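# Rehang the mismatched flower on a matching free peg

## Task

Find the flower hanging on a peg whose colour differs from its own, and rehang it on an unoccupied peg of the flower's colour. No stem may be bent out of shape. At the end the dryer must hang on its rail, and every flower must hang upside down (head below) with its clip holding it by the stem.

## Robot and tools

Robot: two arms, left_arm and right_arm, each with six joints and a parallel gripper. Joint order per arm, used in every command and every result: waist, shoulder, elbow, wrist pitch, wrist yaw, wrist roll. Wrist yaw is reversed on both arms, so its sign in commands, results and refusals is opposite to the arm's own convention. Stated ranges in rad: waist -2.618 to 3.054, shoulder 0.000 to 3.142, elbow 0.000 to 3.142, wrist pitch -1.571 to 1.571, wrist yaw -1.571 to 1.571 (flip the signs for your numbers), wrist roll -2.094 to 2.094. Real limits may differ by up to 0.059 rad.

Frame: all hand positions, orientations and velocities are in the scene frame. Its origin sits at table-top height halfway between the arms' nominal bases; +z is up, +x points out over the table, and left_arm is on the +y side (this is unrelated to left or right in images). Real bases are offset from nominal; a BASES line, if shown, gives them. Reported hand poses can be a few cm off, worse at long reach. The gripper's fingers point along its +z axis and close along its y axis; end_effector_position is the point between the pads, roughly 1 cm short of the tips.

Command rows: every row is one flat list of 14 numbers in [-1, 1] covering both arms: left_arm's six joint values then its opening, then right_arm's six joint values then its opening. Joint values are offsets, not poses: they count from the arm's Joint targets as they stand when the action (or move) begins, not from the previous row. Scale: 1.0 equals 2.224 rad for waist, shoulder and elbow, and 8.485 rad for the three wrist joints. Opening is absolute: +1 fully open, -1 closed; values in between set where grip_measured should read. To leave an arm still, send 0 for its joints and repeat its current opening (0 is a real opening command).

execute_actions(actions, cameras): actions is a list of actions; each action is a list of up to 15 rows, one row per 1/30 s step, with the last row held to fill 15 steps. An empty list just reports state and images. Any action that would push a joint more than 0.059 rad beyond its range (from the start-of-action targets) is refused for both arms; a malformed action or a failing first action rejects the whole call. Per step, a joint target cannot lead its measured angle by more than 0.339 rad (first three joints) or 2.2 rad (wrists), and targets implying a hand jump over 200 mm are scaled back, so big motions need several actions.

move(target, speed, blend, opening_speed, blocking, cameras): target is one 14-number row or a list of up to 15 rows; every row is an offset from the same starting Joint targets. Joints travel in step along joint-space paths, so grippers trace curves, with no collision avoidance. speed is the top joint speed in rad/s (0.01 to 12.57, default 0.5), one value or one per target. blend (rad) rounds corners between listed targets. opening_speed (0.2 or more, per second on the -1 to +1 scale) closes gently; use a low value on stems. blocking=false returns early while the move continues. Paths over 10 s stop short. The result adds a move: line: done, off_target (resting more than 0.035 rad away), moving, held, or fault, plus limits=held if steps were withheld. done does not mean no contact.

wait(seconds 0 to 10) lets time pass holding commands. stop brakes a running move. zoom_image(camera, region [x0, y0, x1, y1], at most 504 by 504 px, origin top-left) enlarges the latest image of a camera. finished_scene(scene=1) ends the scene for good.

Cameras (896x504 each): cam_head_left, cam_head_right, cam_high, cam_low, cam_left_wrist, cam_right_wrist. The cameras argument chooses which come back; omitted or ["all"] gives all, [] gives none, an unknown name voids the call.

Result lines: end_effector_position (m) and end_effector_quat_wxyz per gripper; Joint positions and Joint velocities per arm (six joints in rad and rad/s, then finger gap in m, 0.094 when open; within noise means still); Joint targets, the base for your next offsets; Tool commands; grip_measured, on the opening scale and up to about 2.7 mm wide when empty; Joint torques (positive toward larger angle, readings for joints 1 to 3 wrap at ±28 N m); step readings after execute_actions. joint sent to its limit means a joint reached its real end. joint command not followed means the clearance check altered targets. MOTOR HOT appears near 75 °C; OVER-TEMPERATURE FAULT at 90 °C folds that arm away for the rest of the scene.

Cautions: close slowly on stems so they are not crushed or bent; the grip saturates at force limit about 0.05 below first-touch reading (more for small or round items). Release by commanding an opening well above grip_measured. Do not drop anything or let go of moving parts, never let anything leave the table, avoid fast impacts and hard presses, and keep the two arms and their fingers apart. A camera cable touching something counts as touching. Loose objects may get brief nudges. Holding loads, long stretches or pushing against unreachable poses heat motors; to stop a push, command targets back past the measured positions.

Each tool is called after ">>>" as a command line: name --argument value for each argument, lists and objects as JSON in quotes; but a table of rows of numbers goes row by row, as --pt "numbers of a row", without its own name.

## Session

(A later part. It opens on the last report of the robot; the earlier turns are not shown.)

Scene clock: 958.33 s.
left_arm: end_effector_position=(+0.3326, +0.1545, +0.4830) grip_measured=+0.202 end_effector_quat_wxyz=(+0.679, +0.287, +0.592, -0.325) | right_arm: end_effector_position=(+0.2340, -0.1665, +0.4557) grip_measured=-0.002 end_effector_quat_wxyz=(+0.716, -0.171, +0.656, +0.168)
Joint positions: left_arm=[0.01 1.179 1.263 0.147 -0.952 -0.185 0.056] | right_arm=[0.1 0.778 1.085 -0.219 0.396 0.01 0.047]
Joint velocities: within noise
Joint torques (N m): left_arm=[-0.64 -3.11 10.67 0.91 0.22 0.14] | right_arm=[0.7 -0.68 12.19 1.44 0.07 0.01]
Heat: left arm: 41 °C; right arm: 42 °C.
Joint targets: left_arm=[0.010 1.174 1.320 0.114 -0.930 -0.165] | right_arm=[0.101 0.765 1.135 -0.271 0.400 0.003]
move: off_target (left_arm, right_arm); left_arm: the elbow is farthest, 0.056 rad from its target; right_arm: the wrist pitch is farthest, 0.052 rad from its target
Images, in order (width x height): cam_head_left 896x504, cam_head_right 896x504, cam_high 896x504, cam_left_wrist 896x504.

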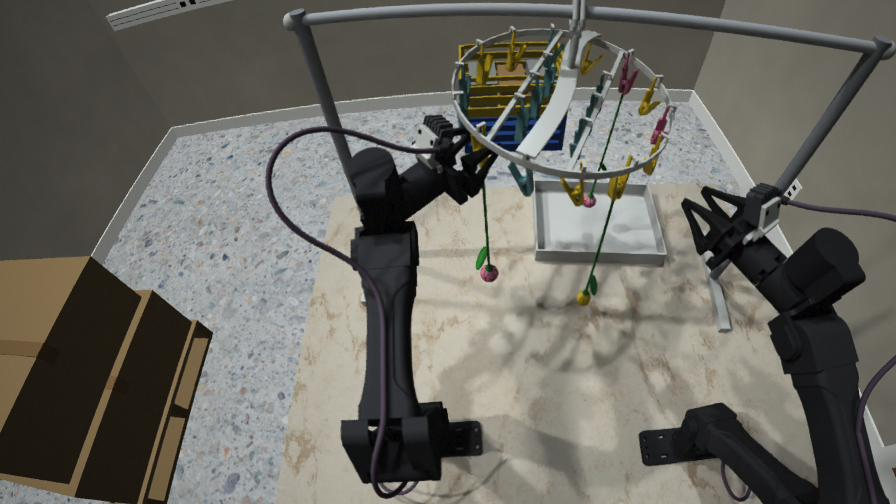

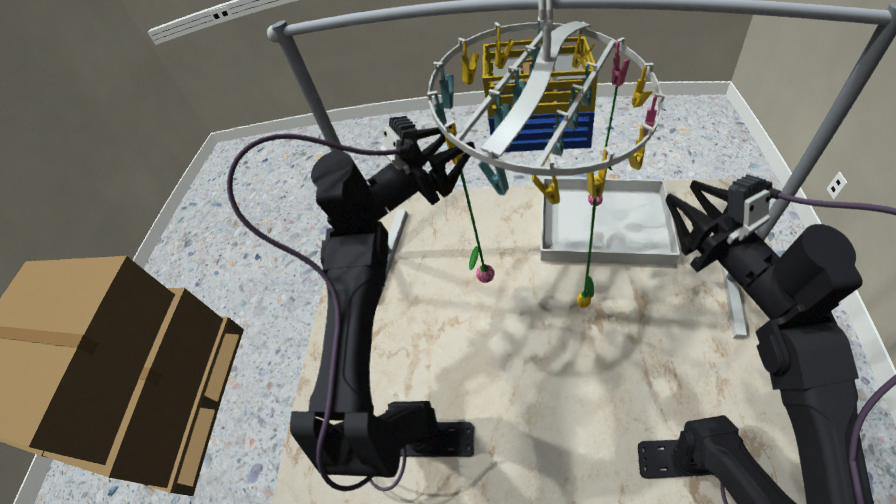

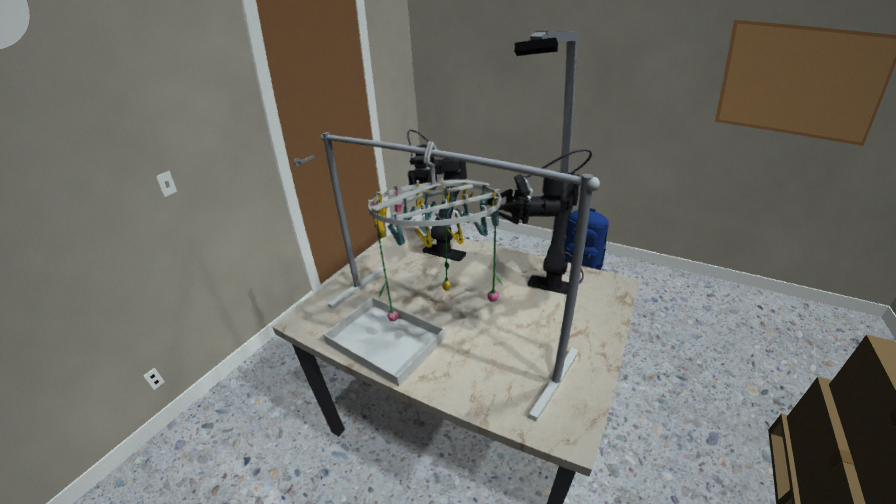

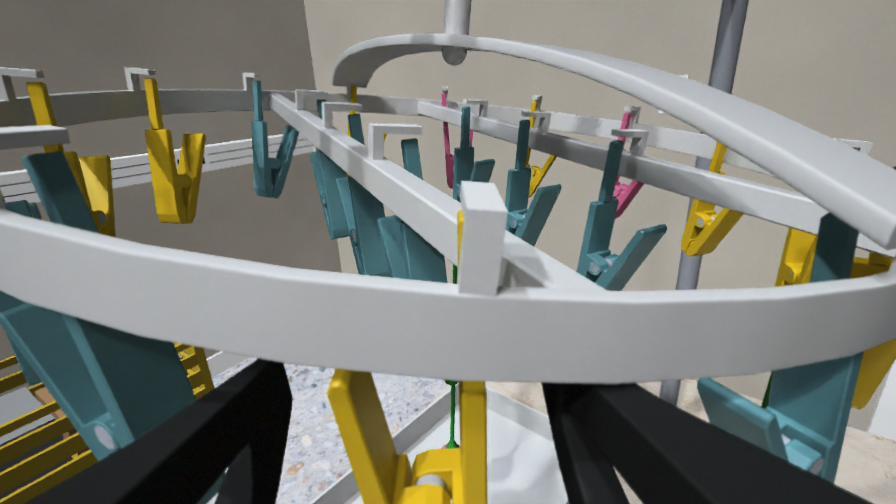

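>>> move --pt "0 0 0 0 0 0 0.2 0 0.0832 -0.411 0.1633 -0.0978 -0.0202 0.3" --pt "0 0 0 0 0 0 0.2 0.4357 0.0832 -0.411 0.1633 -0.0978 -0.0202 0.3" --pt "0 0 0 0 0 0 0.2 0.4367 0.3892 -0.2018 0.1887 -0.098 -0.0202 0.3" --speed 0.6 --cameras '["cam_left_wrist", "cam_head_left", "cam_right_wrist", "cam_head_right"]'

Scene clock: 1030.17 s.
left_arm: end_effector_position=(+0.3330, +0.1552, +0.4830) grip_measured=+0.202 end_effector_quat_wxyz=(+0.679, +0.286, +0.593, -0.324) | right_arm: end_effector_position=(+0.2427, +0.0911, +0.2653) grip_measured=+0.298 end_effector_quat_wxyz=(+0.751, -0.203, +0.589, +0.219)
Joint positions: left_arm=[0.011 1.179 1.263 0.147 -0.95 -0.185 0.056] | right_arm=[1.068 1.636 0.634 1.25 -0.426 -0.153 0.061]
Joint velocities: within noise
Joint torques (N m): left_arm=[-0.62 -3.21 10.63 0.95 0.24 0.15] | right_arm=[0.85 -7.65 11.73 2.51 -0.1 -0.11]
Heat: left arm: 40 °C; right arm: 42 °C.
Joint targets: left_arm=[0.010 1.174 1.320 0.114 -0.930 -0.165] | right_arm=[1.072 1.631 0.686 1.330 -0.432 -0.169]
move: off_target (left_arm, right_arm); left_arm: the elbow is farthest, 0.057 rad from its target; right_arm: the wrist pitch is farthest, 0.080 rad from its target
Images, in order (width x height): cam_head_left 896x504, cam_head_right 896x504, cam_left_wrist 896x504, cam_right_wrist 896x504.

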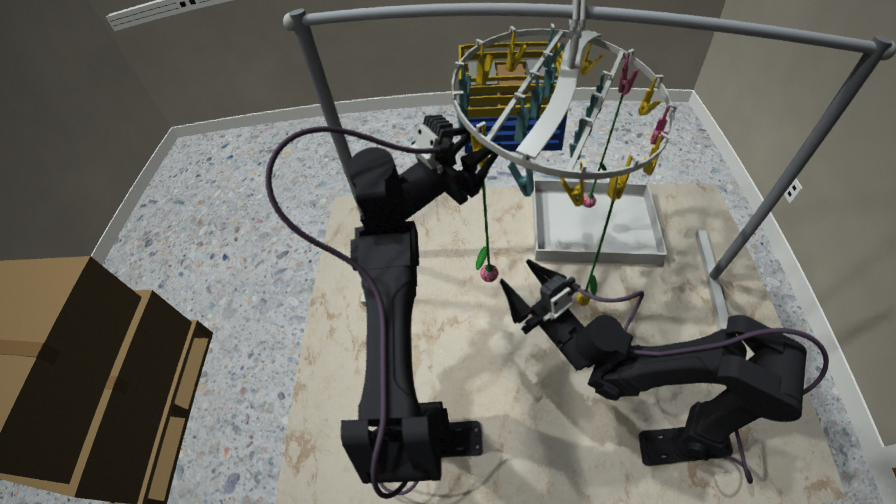

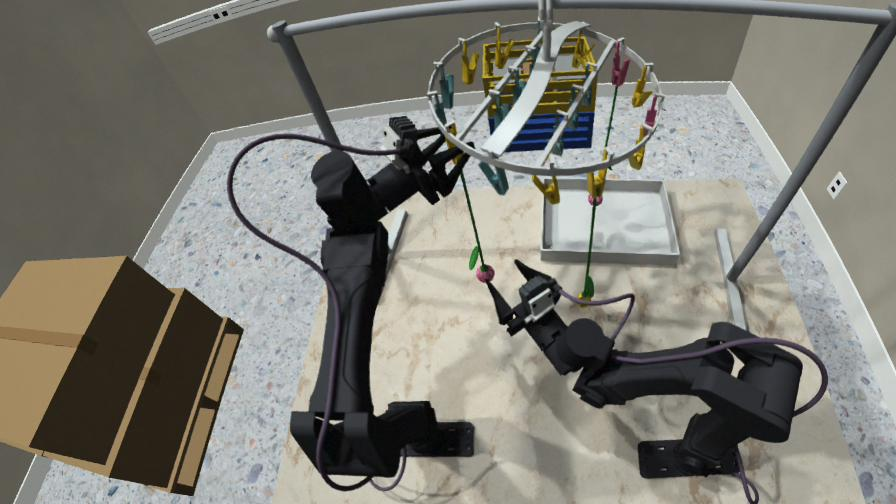

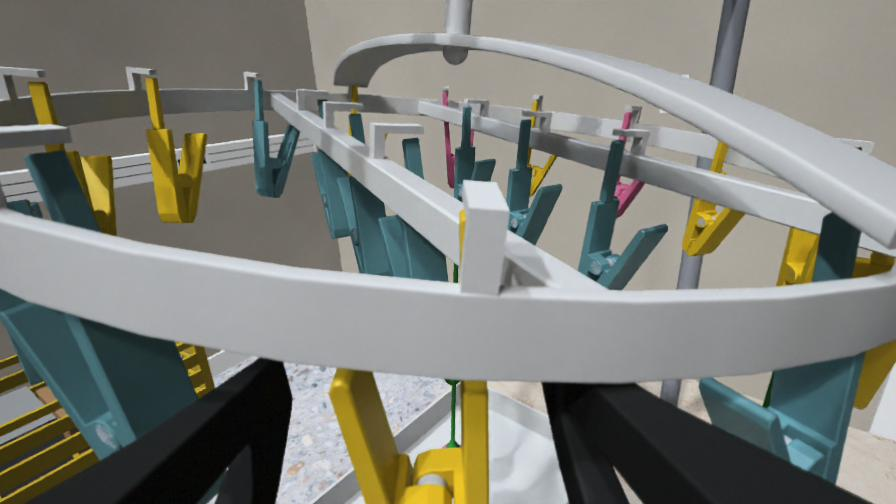

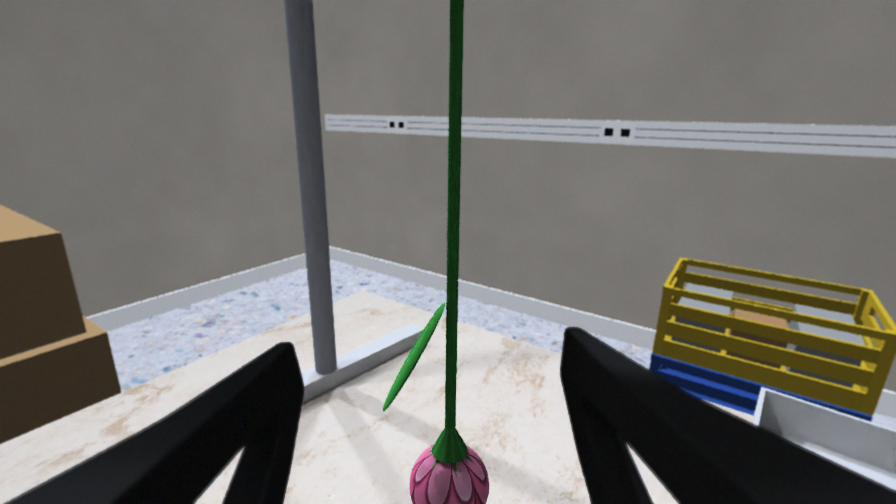

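>>> move --target '[0,0,0,0,0,0,0.2,-0.0481,0.0396,0.1542,-0.0271,0.0133,0.0057,0.3]' --speed 0.4 --cameras '["cam_right_wrist","cam_head_left"]'

Scene clock: 1109.73 s.
left_arm: end_effector_position=(+0.3330, +0.1552, +0.4830) grip_measured=+0.202 end_effector_quat_wxyz=(+0.679, +0.286, +0.593, -0.324) | right_arm: end_effector_position=(+0.2963, +0.1122, +0.3544) grip_measured=+0.298 end_effector_quat_wxyz=(+0.792, -0.156, +0.536, +0.248)
Joint positions: left_arm=[0.011 1.179 1.263 0.147 -0.95 -0.185 0.056] | right_arm=[0.965 1.717 0.978 1.151 -0.337 -0.122 0.061]
Joint velocities: within noise
Joint torques (N m): left_arm=[-0.76 -3.19 10.66 0.94 0.2 0.13] | right_arm=[-0.43 -8.77 12.63 1.26 0.15 0.1]
Heat: left arm: 41 °C; right arm: 47 °C.
Joint targets: left_arm=[0.010 1.174 1.320 0.114 -0.930 -0.165] | right_arm=[0.965 1.719 1.029 1.101 -0.319 -0.120]
move: off_target (left_arm, right_arm); left_arm: the elbow is farthest, 0.057 rad from its target; right_arm: the elbow is farthest, 0.051 rad from its target
Images, in order (width x height): cam_head_left 896x504, cam_right_wrist 896x504.

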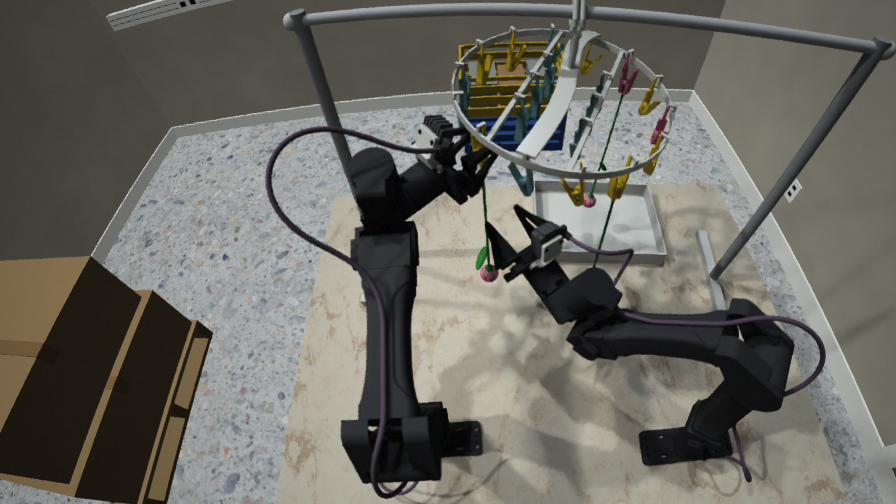

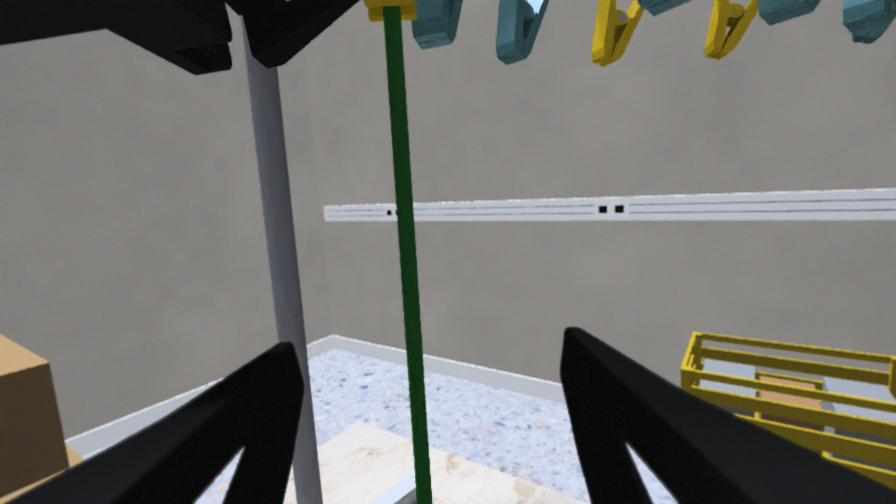

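>>> move --target '[0,0,0,0,0,0,0.2,-0.0135,0.0760,0.0967,-0.0101,0.0038,0.0006,0.3]' --speed 0.25 --cameras '["cam_right_wrist","cam_left_wrist","cam_low"]'

Scene clock: 1158.30 s.
left_arm: end_effector_position=(+0.3330, +0.1552, +0.4830) grip_measured=+0.202 end_effector_quat_wxyz=(+0.679, +0.286, +0.593, -0.324) | right_arm: end_effector_position=(+0.3341, +0.1498, +0.3428) grip_measured=+0.298 end_effector_quat_wxyz=(+0.782, -0.171, +0.549, +0.241)
Joint positions: left_arm=[0.011 1.179 1.263 0.147 -0.95 -0.185 0.056] | right_arm=[0.939 1.887 1.186 1.065 -0.305 -0.116 0.061]
Joint velocities: within noise
Joint torques (N m): left_arm=[-0.57 -3.21 10.71 0.95 0.21 0.11] | right_arm=[-0.69 -10.85 13.41 1.31 0.13 0.1]
Heat: left arm: 41 °C; right arm: 47 °C.
Joint targets: left_arm=[0.010 1.174 1.320 0.114 -0.930 -0.165] | right_arm=[0.935 1.888 1.244 1.015 -0.287 -0.115]
move: off_target (left_arm, right_arm); left_arm: the elbow is farthest, 0.057 rad from its target; right_arm: the elbow is farthest, 0.058 rad from its target
Images, in order (width x height): cam_low 896x504, cam_left_wrist 896x504, cam_right_wrist 896x504.

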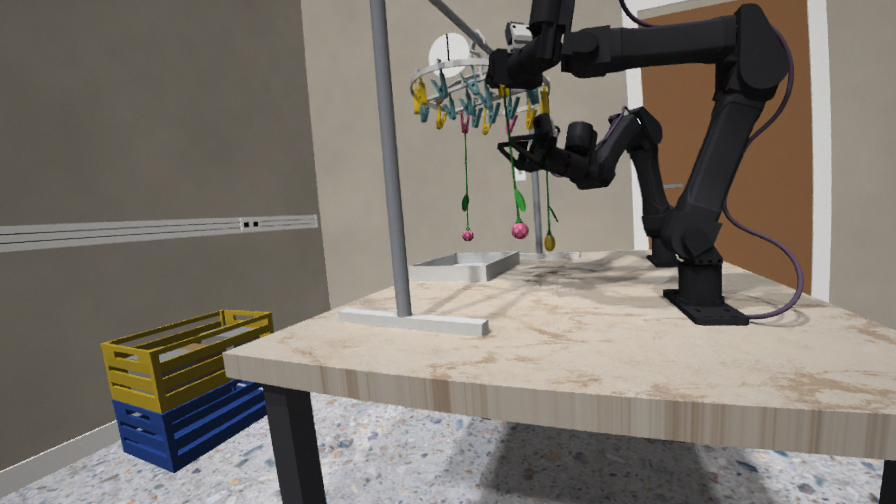

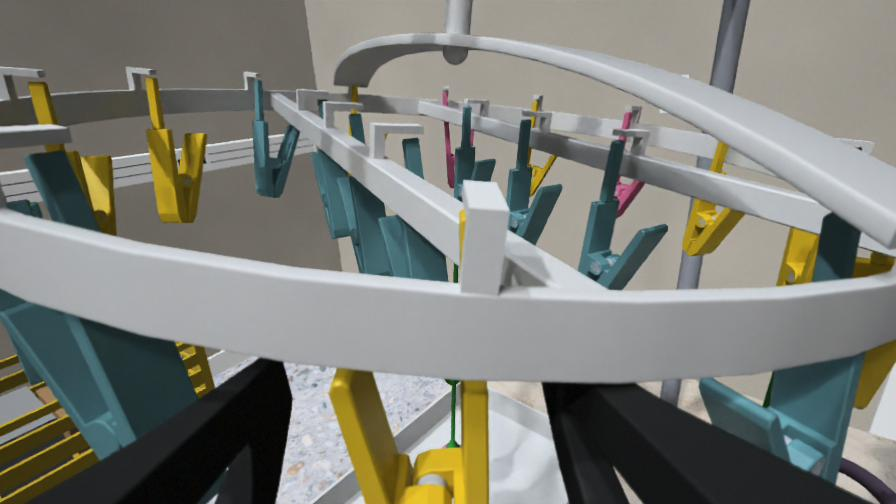

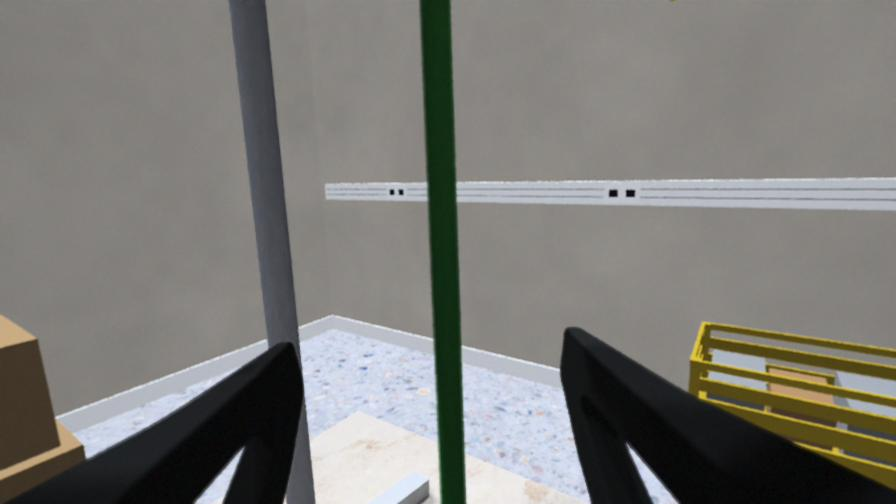

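>>> zoom_image --camera "cam_right_wrist" --region '[280, 280, 600, 460]'

>>> zoom_image --camera "cam_low" --region '[400, 20, 680, 260]'

Scaled by 1.575 from the camera's 896x504 image, which has a finer 1280x720 frame.

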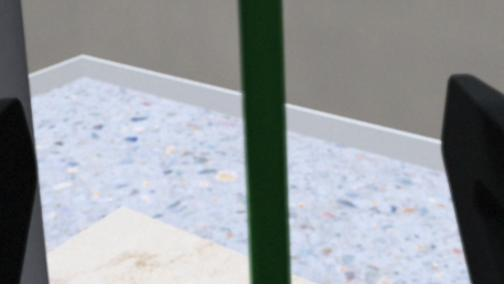

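Scaled by 1.800 from the camera's 896x504 image, which has a finer 1280x720 frame.

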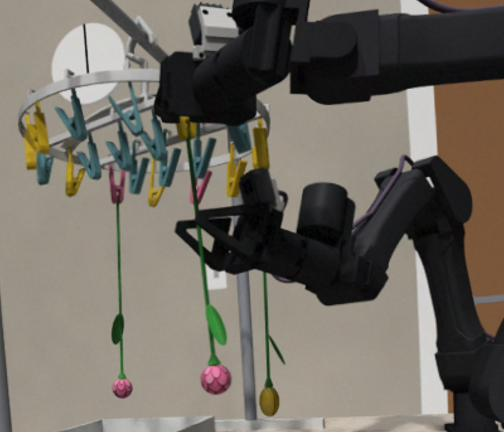

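>>> move --pt "0 0 0 0 0 0 0.2 -0.0034 0 0 0 0 0 0.3" --pt "0 0 0 0 0 0 0.2 -0.0034 0 0 0 0 0 -0.6" --speed 0.25 --opening_speed 0.6 --cameras '["cam_right_wrist"]'

Scene clock: 1181.87 s.
left_arm: end_effector_position=(+0.3330, +0.1552, +0.4830) grip_measured=+0.202 end_effector_quat_wxyz=(+0.679, +0.286, +0.593, -0.324) | right_arm: end_effector_position=(+0.3352, +0.1489, +0.3429) grip_measured=-0.598 end_effector_quat_wxyz=(+0.782, -0.171, +0.549, +0.240)
Joint positions: left_arm=[0.011 1.179 1.263 0.147 -0.95 -0.185 0.056] | right_arm=[0.936 1.887 1.186 1.065 -0.303 -0.116 0.019]
Joint velocities: within noise
Joint torques (N m): left_arm=[-0.57 -3.19 10.51 0.94 0.21 0.14] | right_arm=[-0.65 -10.86 13.41 1.31 0.14 0.1]
Heat: left arm: 41 °C; right arm: 44 °C.
Joint targets: left_arm=[0.010 1.174 1.320 0.114 -0.930 -0.165] | right_arm=[0.927 1.888 1.244 1.015 -0.287 -0.115]
move: off_target (left_arm, right_arm); target 2's new numbers were sent with right_arm's elbow 0.058 rad from that target; left_arm: the elbow is farthest, 0.057 rad from its target; right_arm: the elbow is farthest, 0.058 rad from its target
Images, in order (width x height): cam_right_wrist 896x504.

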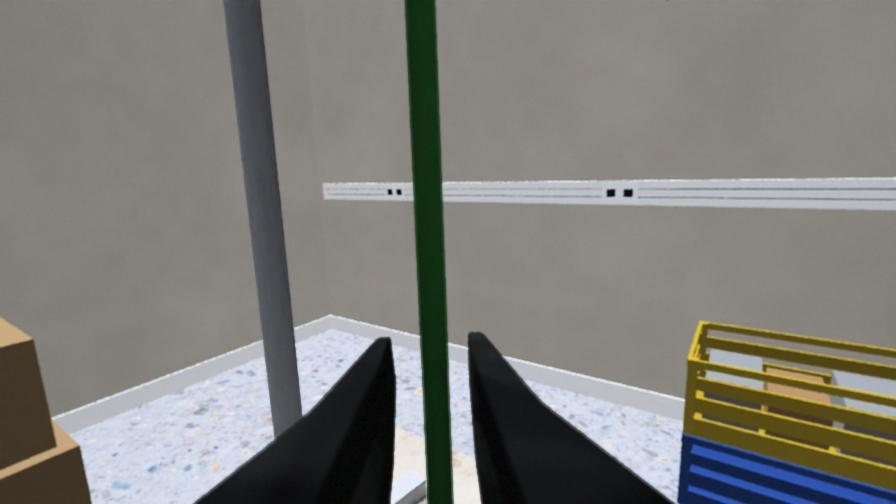

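>>> move --target '[0,0,0,0,0,0,0.2,0,0,0,0,0,0,-0.93]' --speed 0.25 --opening_speed 0.2 --cameras '["cam_right_wrist","cam_head_left"]'

Scene clock: 1192.00 s.
left_arm: end_effector_position=(+0.3330, +0.1552, +0.4830) grip_measured=+0.202 end_effector_quat_wxyz=(+0.679, +0.286, +0.593, -0.324) | right_arm: end_effector_position=(+0.3364, +0.1478, +0.3429) grip_measured=-0.907 end_effector_quat_wxyz=(+0.783, -0.170, +0.549, +0.239)
Joint positions: left_arm=[0.011 1.179 1.263 0.147 -0.95 -0.185 0.056] | right_arm=[0.933 1.887 1.186 1.065 -0.303 -0.116 0.004]
Joint velocities: within noise
Joint torques (N m): left_arm=[-0.51 -3.38 10.52 0.98 0.22 0.15] | right_arm=[-0.75 -10.86 13.41 1.31 0.14 0.1]
Heat: left arm: 41 °C; right arm: 44 °C.
Joint targets: left_arm=[0.010 1.174 1.320 0.114 -0.930 -0.165] | right_arm=[0.927 1.888 1.244 1.015 -0.287 -0.115]
move: off_target (left_arm, right_arm); left_arm: the elbow is farthest, 0.057 rad from its target; right_arm: the elbow is farthest, 0.058 rad from its target
Images, in order (width x height): cam_head_left 896x504, cam_right_wrist 896x504.

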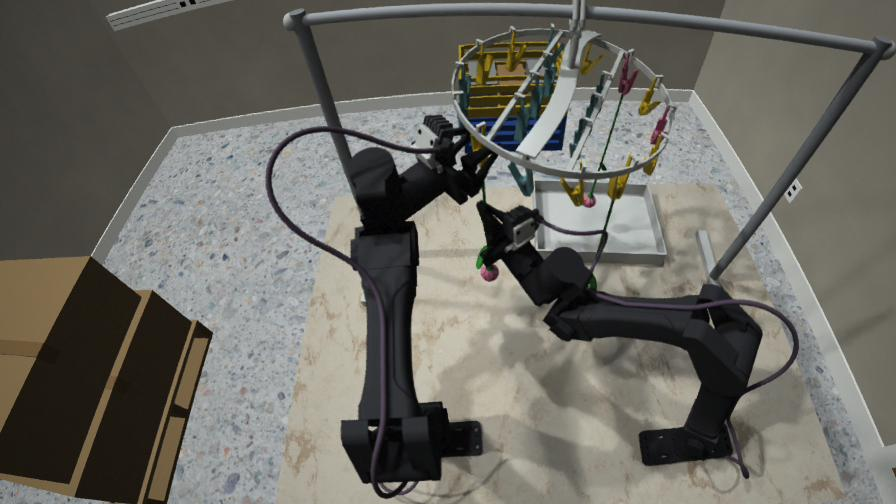

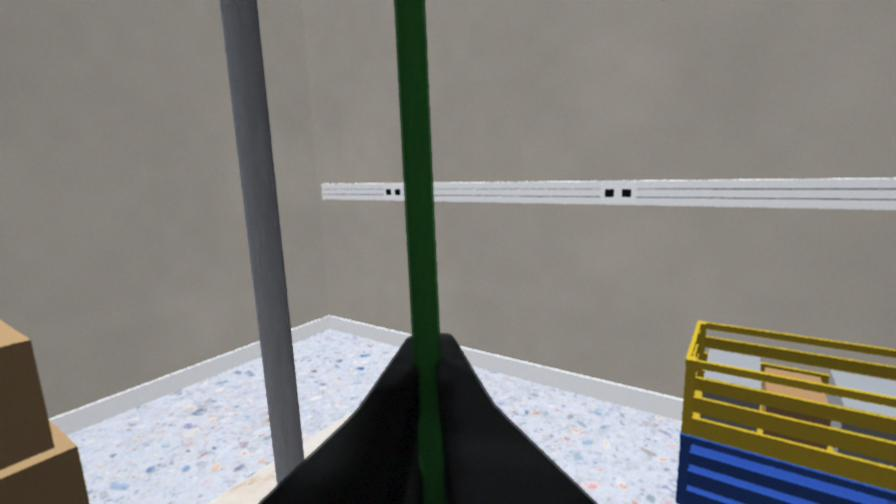

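>>> move --target '[0,0,0,0,0,0,-0.4,0,0,0,0,0,0,-0.93]' --speed 0.25 --opening_speed 0.3 --cameras '["cam_right_wrist","cam_left_wrist"]'

Scene clock: 1214.17 s.
left_arm: end_effector_position=(+0.3330, +0.1552, +0.4830) grip_measured=-0.398 end_effector_quat_wxyz=(+0.679, +0.286, +0.593, -0.324) | right_arm: end_effector_position=(+0.3371, +0.1472, +0.3429) grip_measured=-0.908 end_effector_quat_wxyz=(+0.783, -0.169, +0.549, +0.239)
Joint positions: left_arm=[0.011 1.179 1.263 0.147 -0.95 -0.185 0.028] | right_arm=[0.931 1.887 1.186 1.065 -0.303 -0.116 0.004]
Joint velocities: within noise
Joint torques (N m): left_arm=[-0.72 -3.33 10.63 0.93 0.22 0.12] | right_arm=[-0.66 -10.86 13.42 1.31 0.14 0.1]
Heat: left arm: 42 °C; right arm: 44 °C.
Joint targets: left_arm=[0.010 1.174 1.320 0.114 -0.930 -0.165] | right_arm=[0.927 1.888 1.244 1.015 -0.287 -0.115]
move: off_target (left_arm, right_arm); left_arm: the elbow is farthest, 0.057 rad from its target; right_arm: the elbow is farthest, 0.058 rad from its target
Images, in order (width x height): cam_left_wrist 896x504, cam_right_wrist 896x504.

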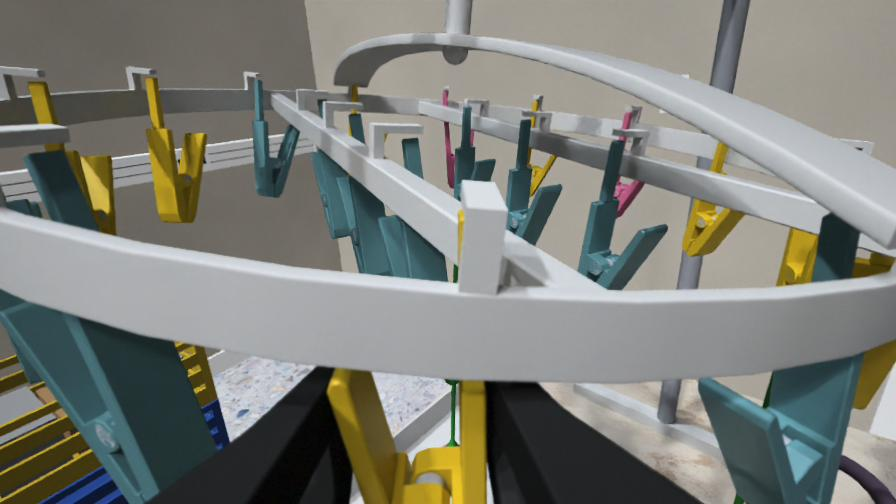

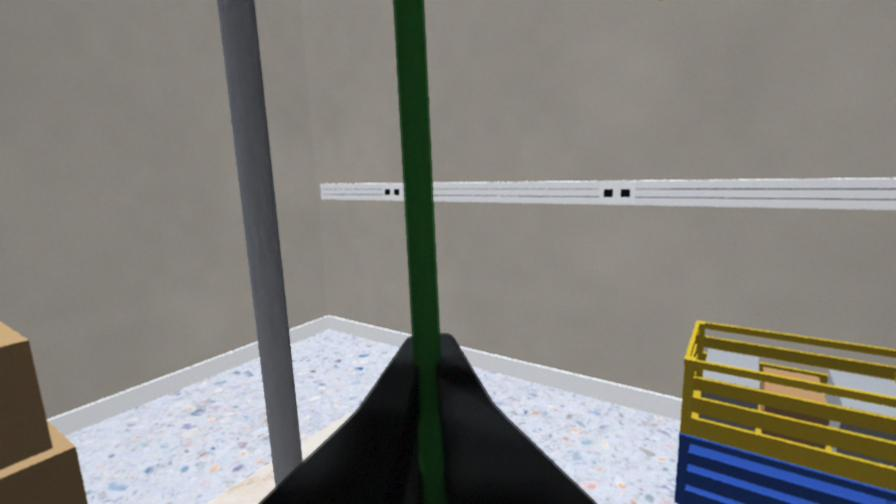

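>>> move --target '[0,0,0,0,0,0,-0.55,0,0,0,0,0,0,-0.93]' --speed 0.25 --opening_speed 0.2 --cameras '["cam_right_wrist","cam_left_wrist"]'

Scene clock: 1222.03 s.
left_arm: end_effector_position=(+0.3328, +0.1547, +0.4830) grip_measured=-0.546 end_effector_quat_wxyz=(+0.679, +0.287, +0.592, -0.325) | right_arm: end_effector_position=(+0.3372, +0.1474, +0.3422) grip_measured=-0.908 end_effector_quat_wxyz=(+0.782, -0.170, +0.550, +0.238)
Joint positions: left_arm=[0.01 1.179 1.263 0.147 -0.95 -0.185 0.021] | right_arm=[0.931 1.887 1.186 1.062 -0.303 -0.116 0.004]
Joint velocities: within noise
Joint torques (N m): left_arm=[-0.44 -3.29 10.62 0.92 0.25 0.14] | right_arm=[-0.61 -10.86 13.41 1.33 0.13 0.1]
Heat: left arm: 42 °C; right arm: 44 °C.
Joint targets: left_arm=[0.010 1.174 1.320 0.114 -0.930 -0.165] | right_arm=[0.927 1.888 1.244 1.015 -0.287 -0.115]
move: off_target (left_arm, right_arm); left_arm: the elbow is farthest, 0.057 rad from its target; right_arm: the elbow is farthest, 0.058 rad from its target
Images, in order (width x height): cam_left_wrist 896x504, cam_right_wrist 896x504.

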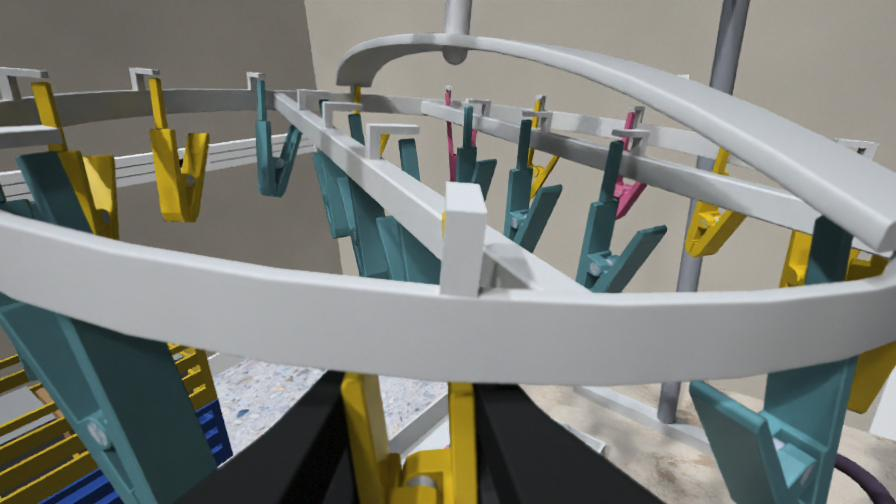

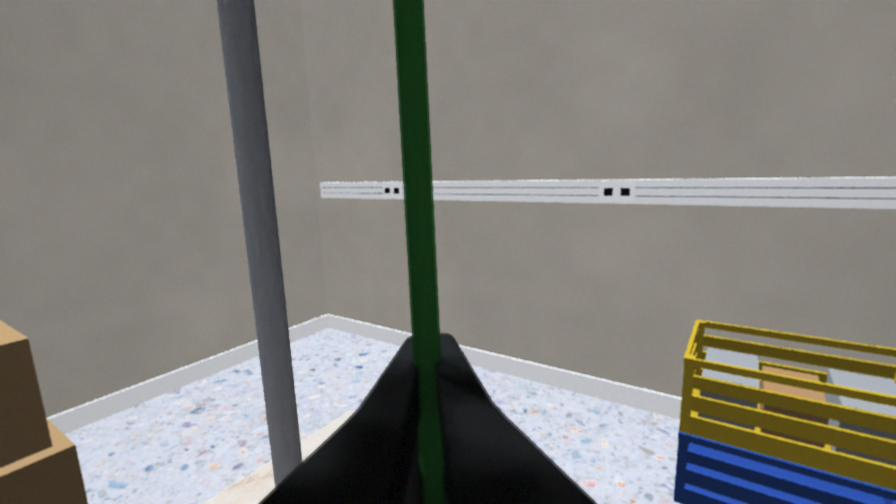

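>>> wait --seconds 0.1 --cameras '["cam_low","cam_head_left","cam_head_right","cam_high"]'

>>> zoom_image --camera "cam_low" --region '[460, 60, 580, 180]'

>>> zoom_image --camera "cam_head_left" --region '[420, 90, 560, 210]'

Scene clock: 1239.83 s.
left_arm: end_effector_position=(+0.3328, +0.1547, +0.4830) grip_measured=-0.547 end_effector_quat_wxyz=(+0.679, +0.287, +0.592, -0.325) | right_arm: end_effector_position=(+0.3379, +0.1468, +0.3422) grip_measured=-0.908 end_effector_quat_wxyz=(+0.782, -0.170, +0.550, +0.238)
Joint positions: left_arm=[0.01 1.179 1.263 0.147 -0.95 -0.185 0.021] | right_arm=[0.93 1.887 1.186 1.062 -0.303 -0.116 0.004]
Joint velocities: left_arm=[0.012 0.012 -0.022 0.095 -0.007 -0.007 0.013] | right_arm=[within noise]
Joint torques (N m): left_arm=[-0.47 -3.28 10.81 0.93 0.23 0.13] | right_arm=[-0.66 -10.86 13.41 1.34 0.14 0.1]
Heat: left arm: 42 °C; right arm: 44 °C.
Joint targets: left_arm=[0.010 1.174 1.320 0.114 -0.930 -0.165] | right_arm=[0.927 1.888 1.244 1.015 -0.287 -0.115]
Tool commands: left_gripper/opening=-0.55 right_gripper/opening=-0.93
wait: 0.10 s; at rest from the start
Images, in order (width x height): cam_head_left 896x504, cam_head_right 896x504, cam_high 896x504, cam_low 896x504.

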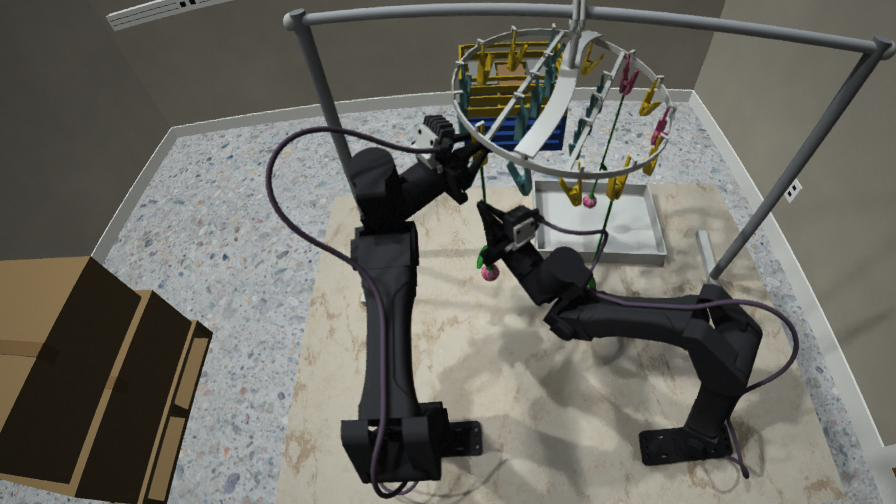

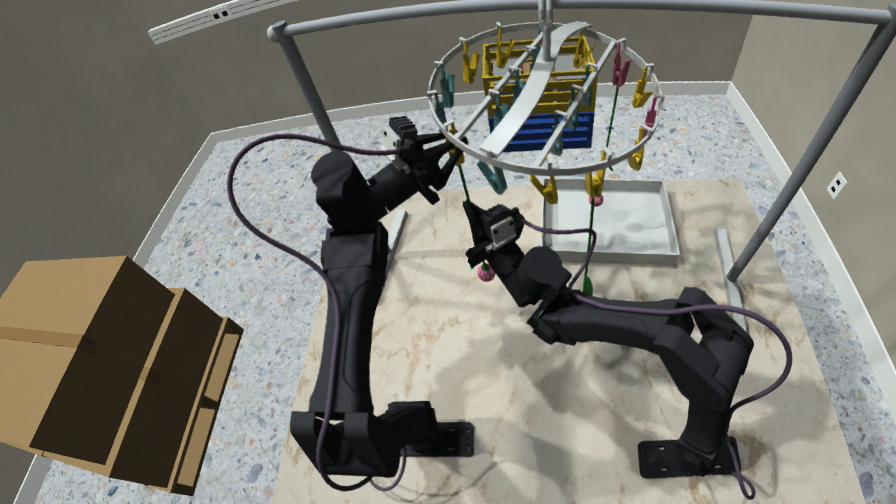

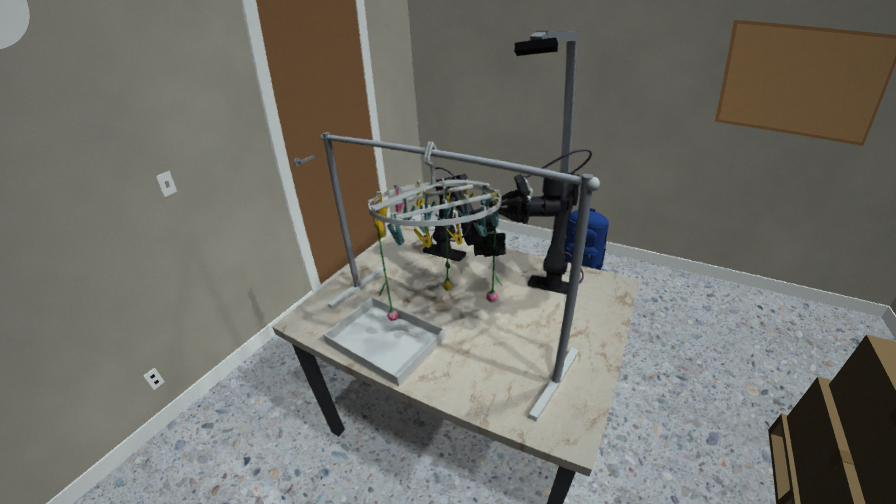

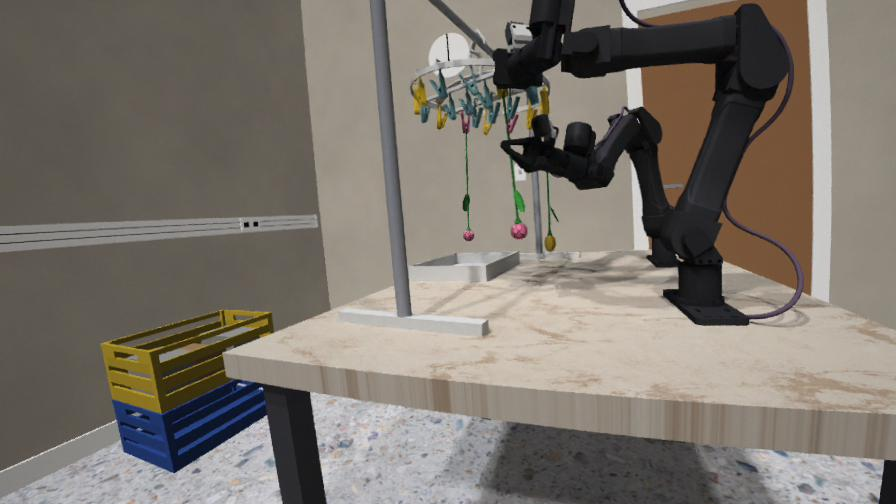

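Scaled by 4.200 from the camera's 896x504 image, which has a finer 1280x720 frame.

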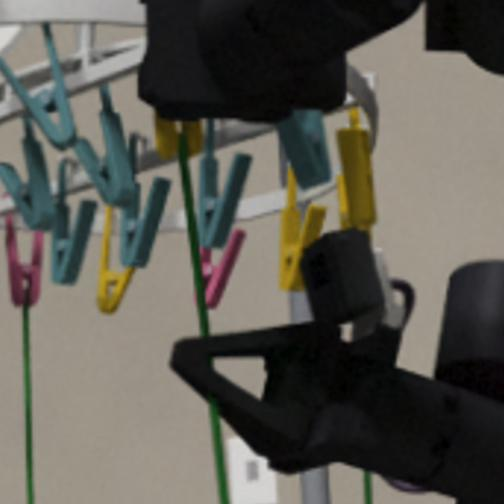

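Scaled by 3.600 from the camera's 896x504 image, which has a finer 1280x720 frame.

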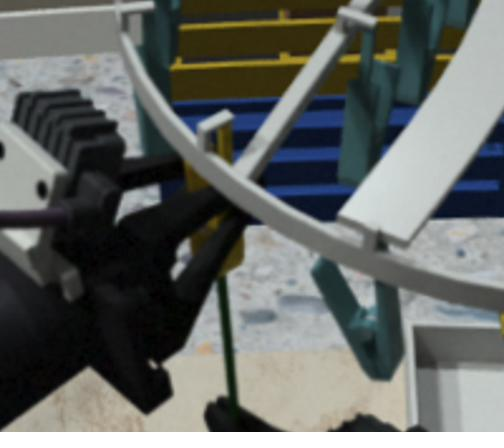

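>>> move --target '[-0.0054,0,0,0,0,0,-0.7,0,0,0,0,0,0,-0.93]' --speed 0.25 --opening_speed 0.2 --cameras '["cam_right_wrist","cam_left_wrist","cam_low"]'

>>> zoom_image --camera "cam_low" --region '[460, 60, 580, 180]'

Scene clock: 1254.03 s.
left_arm: end_effector_position=(+0.3327, +0.1542, +0.4830) grip_measured=-0.559 end_effector_quat_wxyz=(+0.679, +0.287, +0.592, -0.325) | right_arm: end_effector_position=(+0.3379, +0.1468, +0.3422) grip_measured=-0.908 end_effector_quat_wxyz=(+0.782, -0.170, +0.550, +0.238)
Joint positions: left_arm=[0.008 1.179 1.263 0.147 -0.95 -0.185 0.021] | right_arm=[0.93 1.887 1.186 1.062 -0.303 -0.116 0.004]
Joint velocities: within noise
Joint torques (N m): left_arm=[-0.53 -3.22 10.66 0.92 0.25 0.12] | right_arm=[-0.65 -10.86 13.42 1.34 0.13 0.09]
Heat: left arm: 42 °C; right arm: 44 °C.
Joint targets: left_arm=[-0.002 1.174 1.320 0.114 -0.930 -0.165] | right_arm=[0.927 1.888 1.244 1.015 -0.287 -0.115]
move: off_target (left_arm, right_arm); left_arm: the elbow is farthest, 0.057 rad from its target; right_arm: the elbow is farthest, 0.058 rad from its target
Images, in order (width x height): cam_low 896x504, cam_left_wrist 896x504, cam_right_wrist 896x504.

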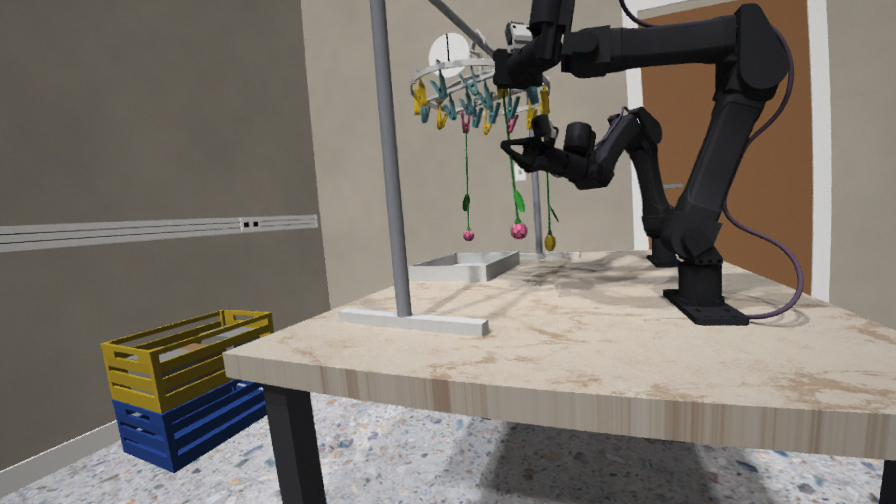

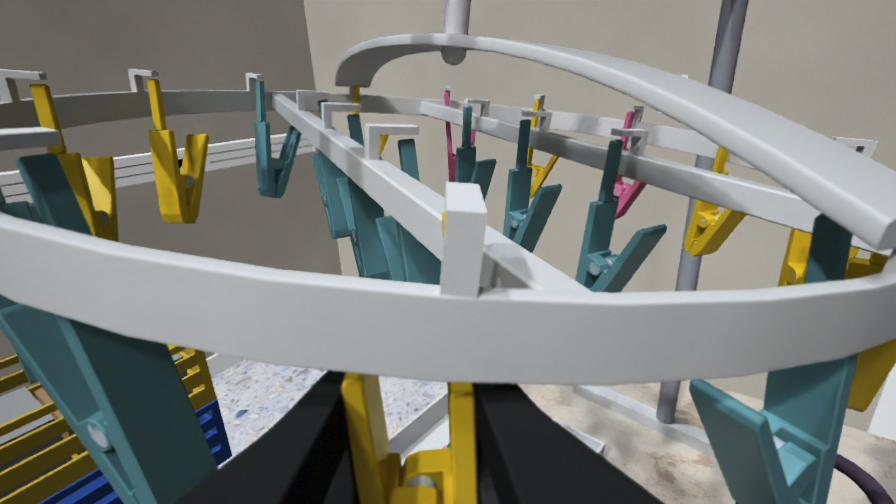

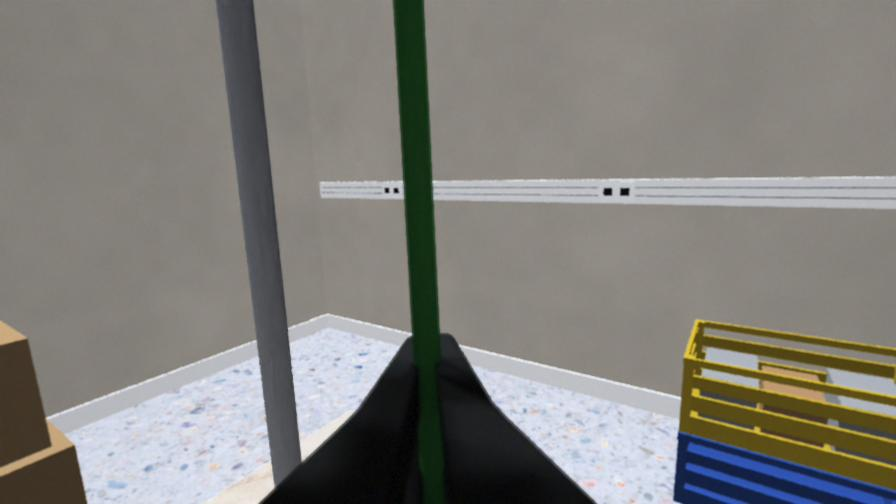

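Scaled by 4.200 from the camera's 896x504 image, which has a finer 1280x720 frame.

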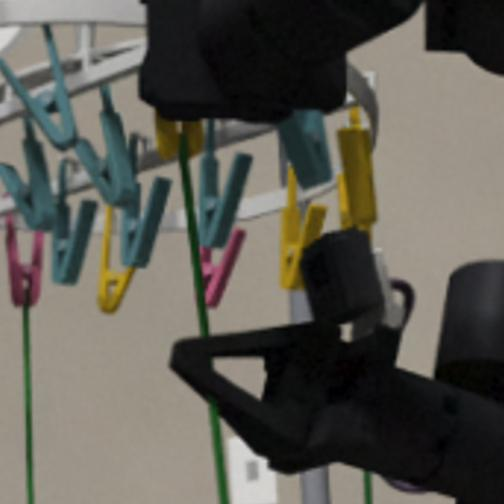

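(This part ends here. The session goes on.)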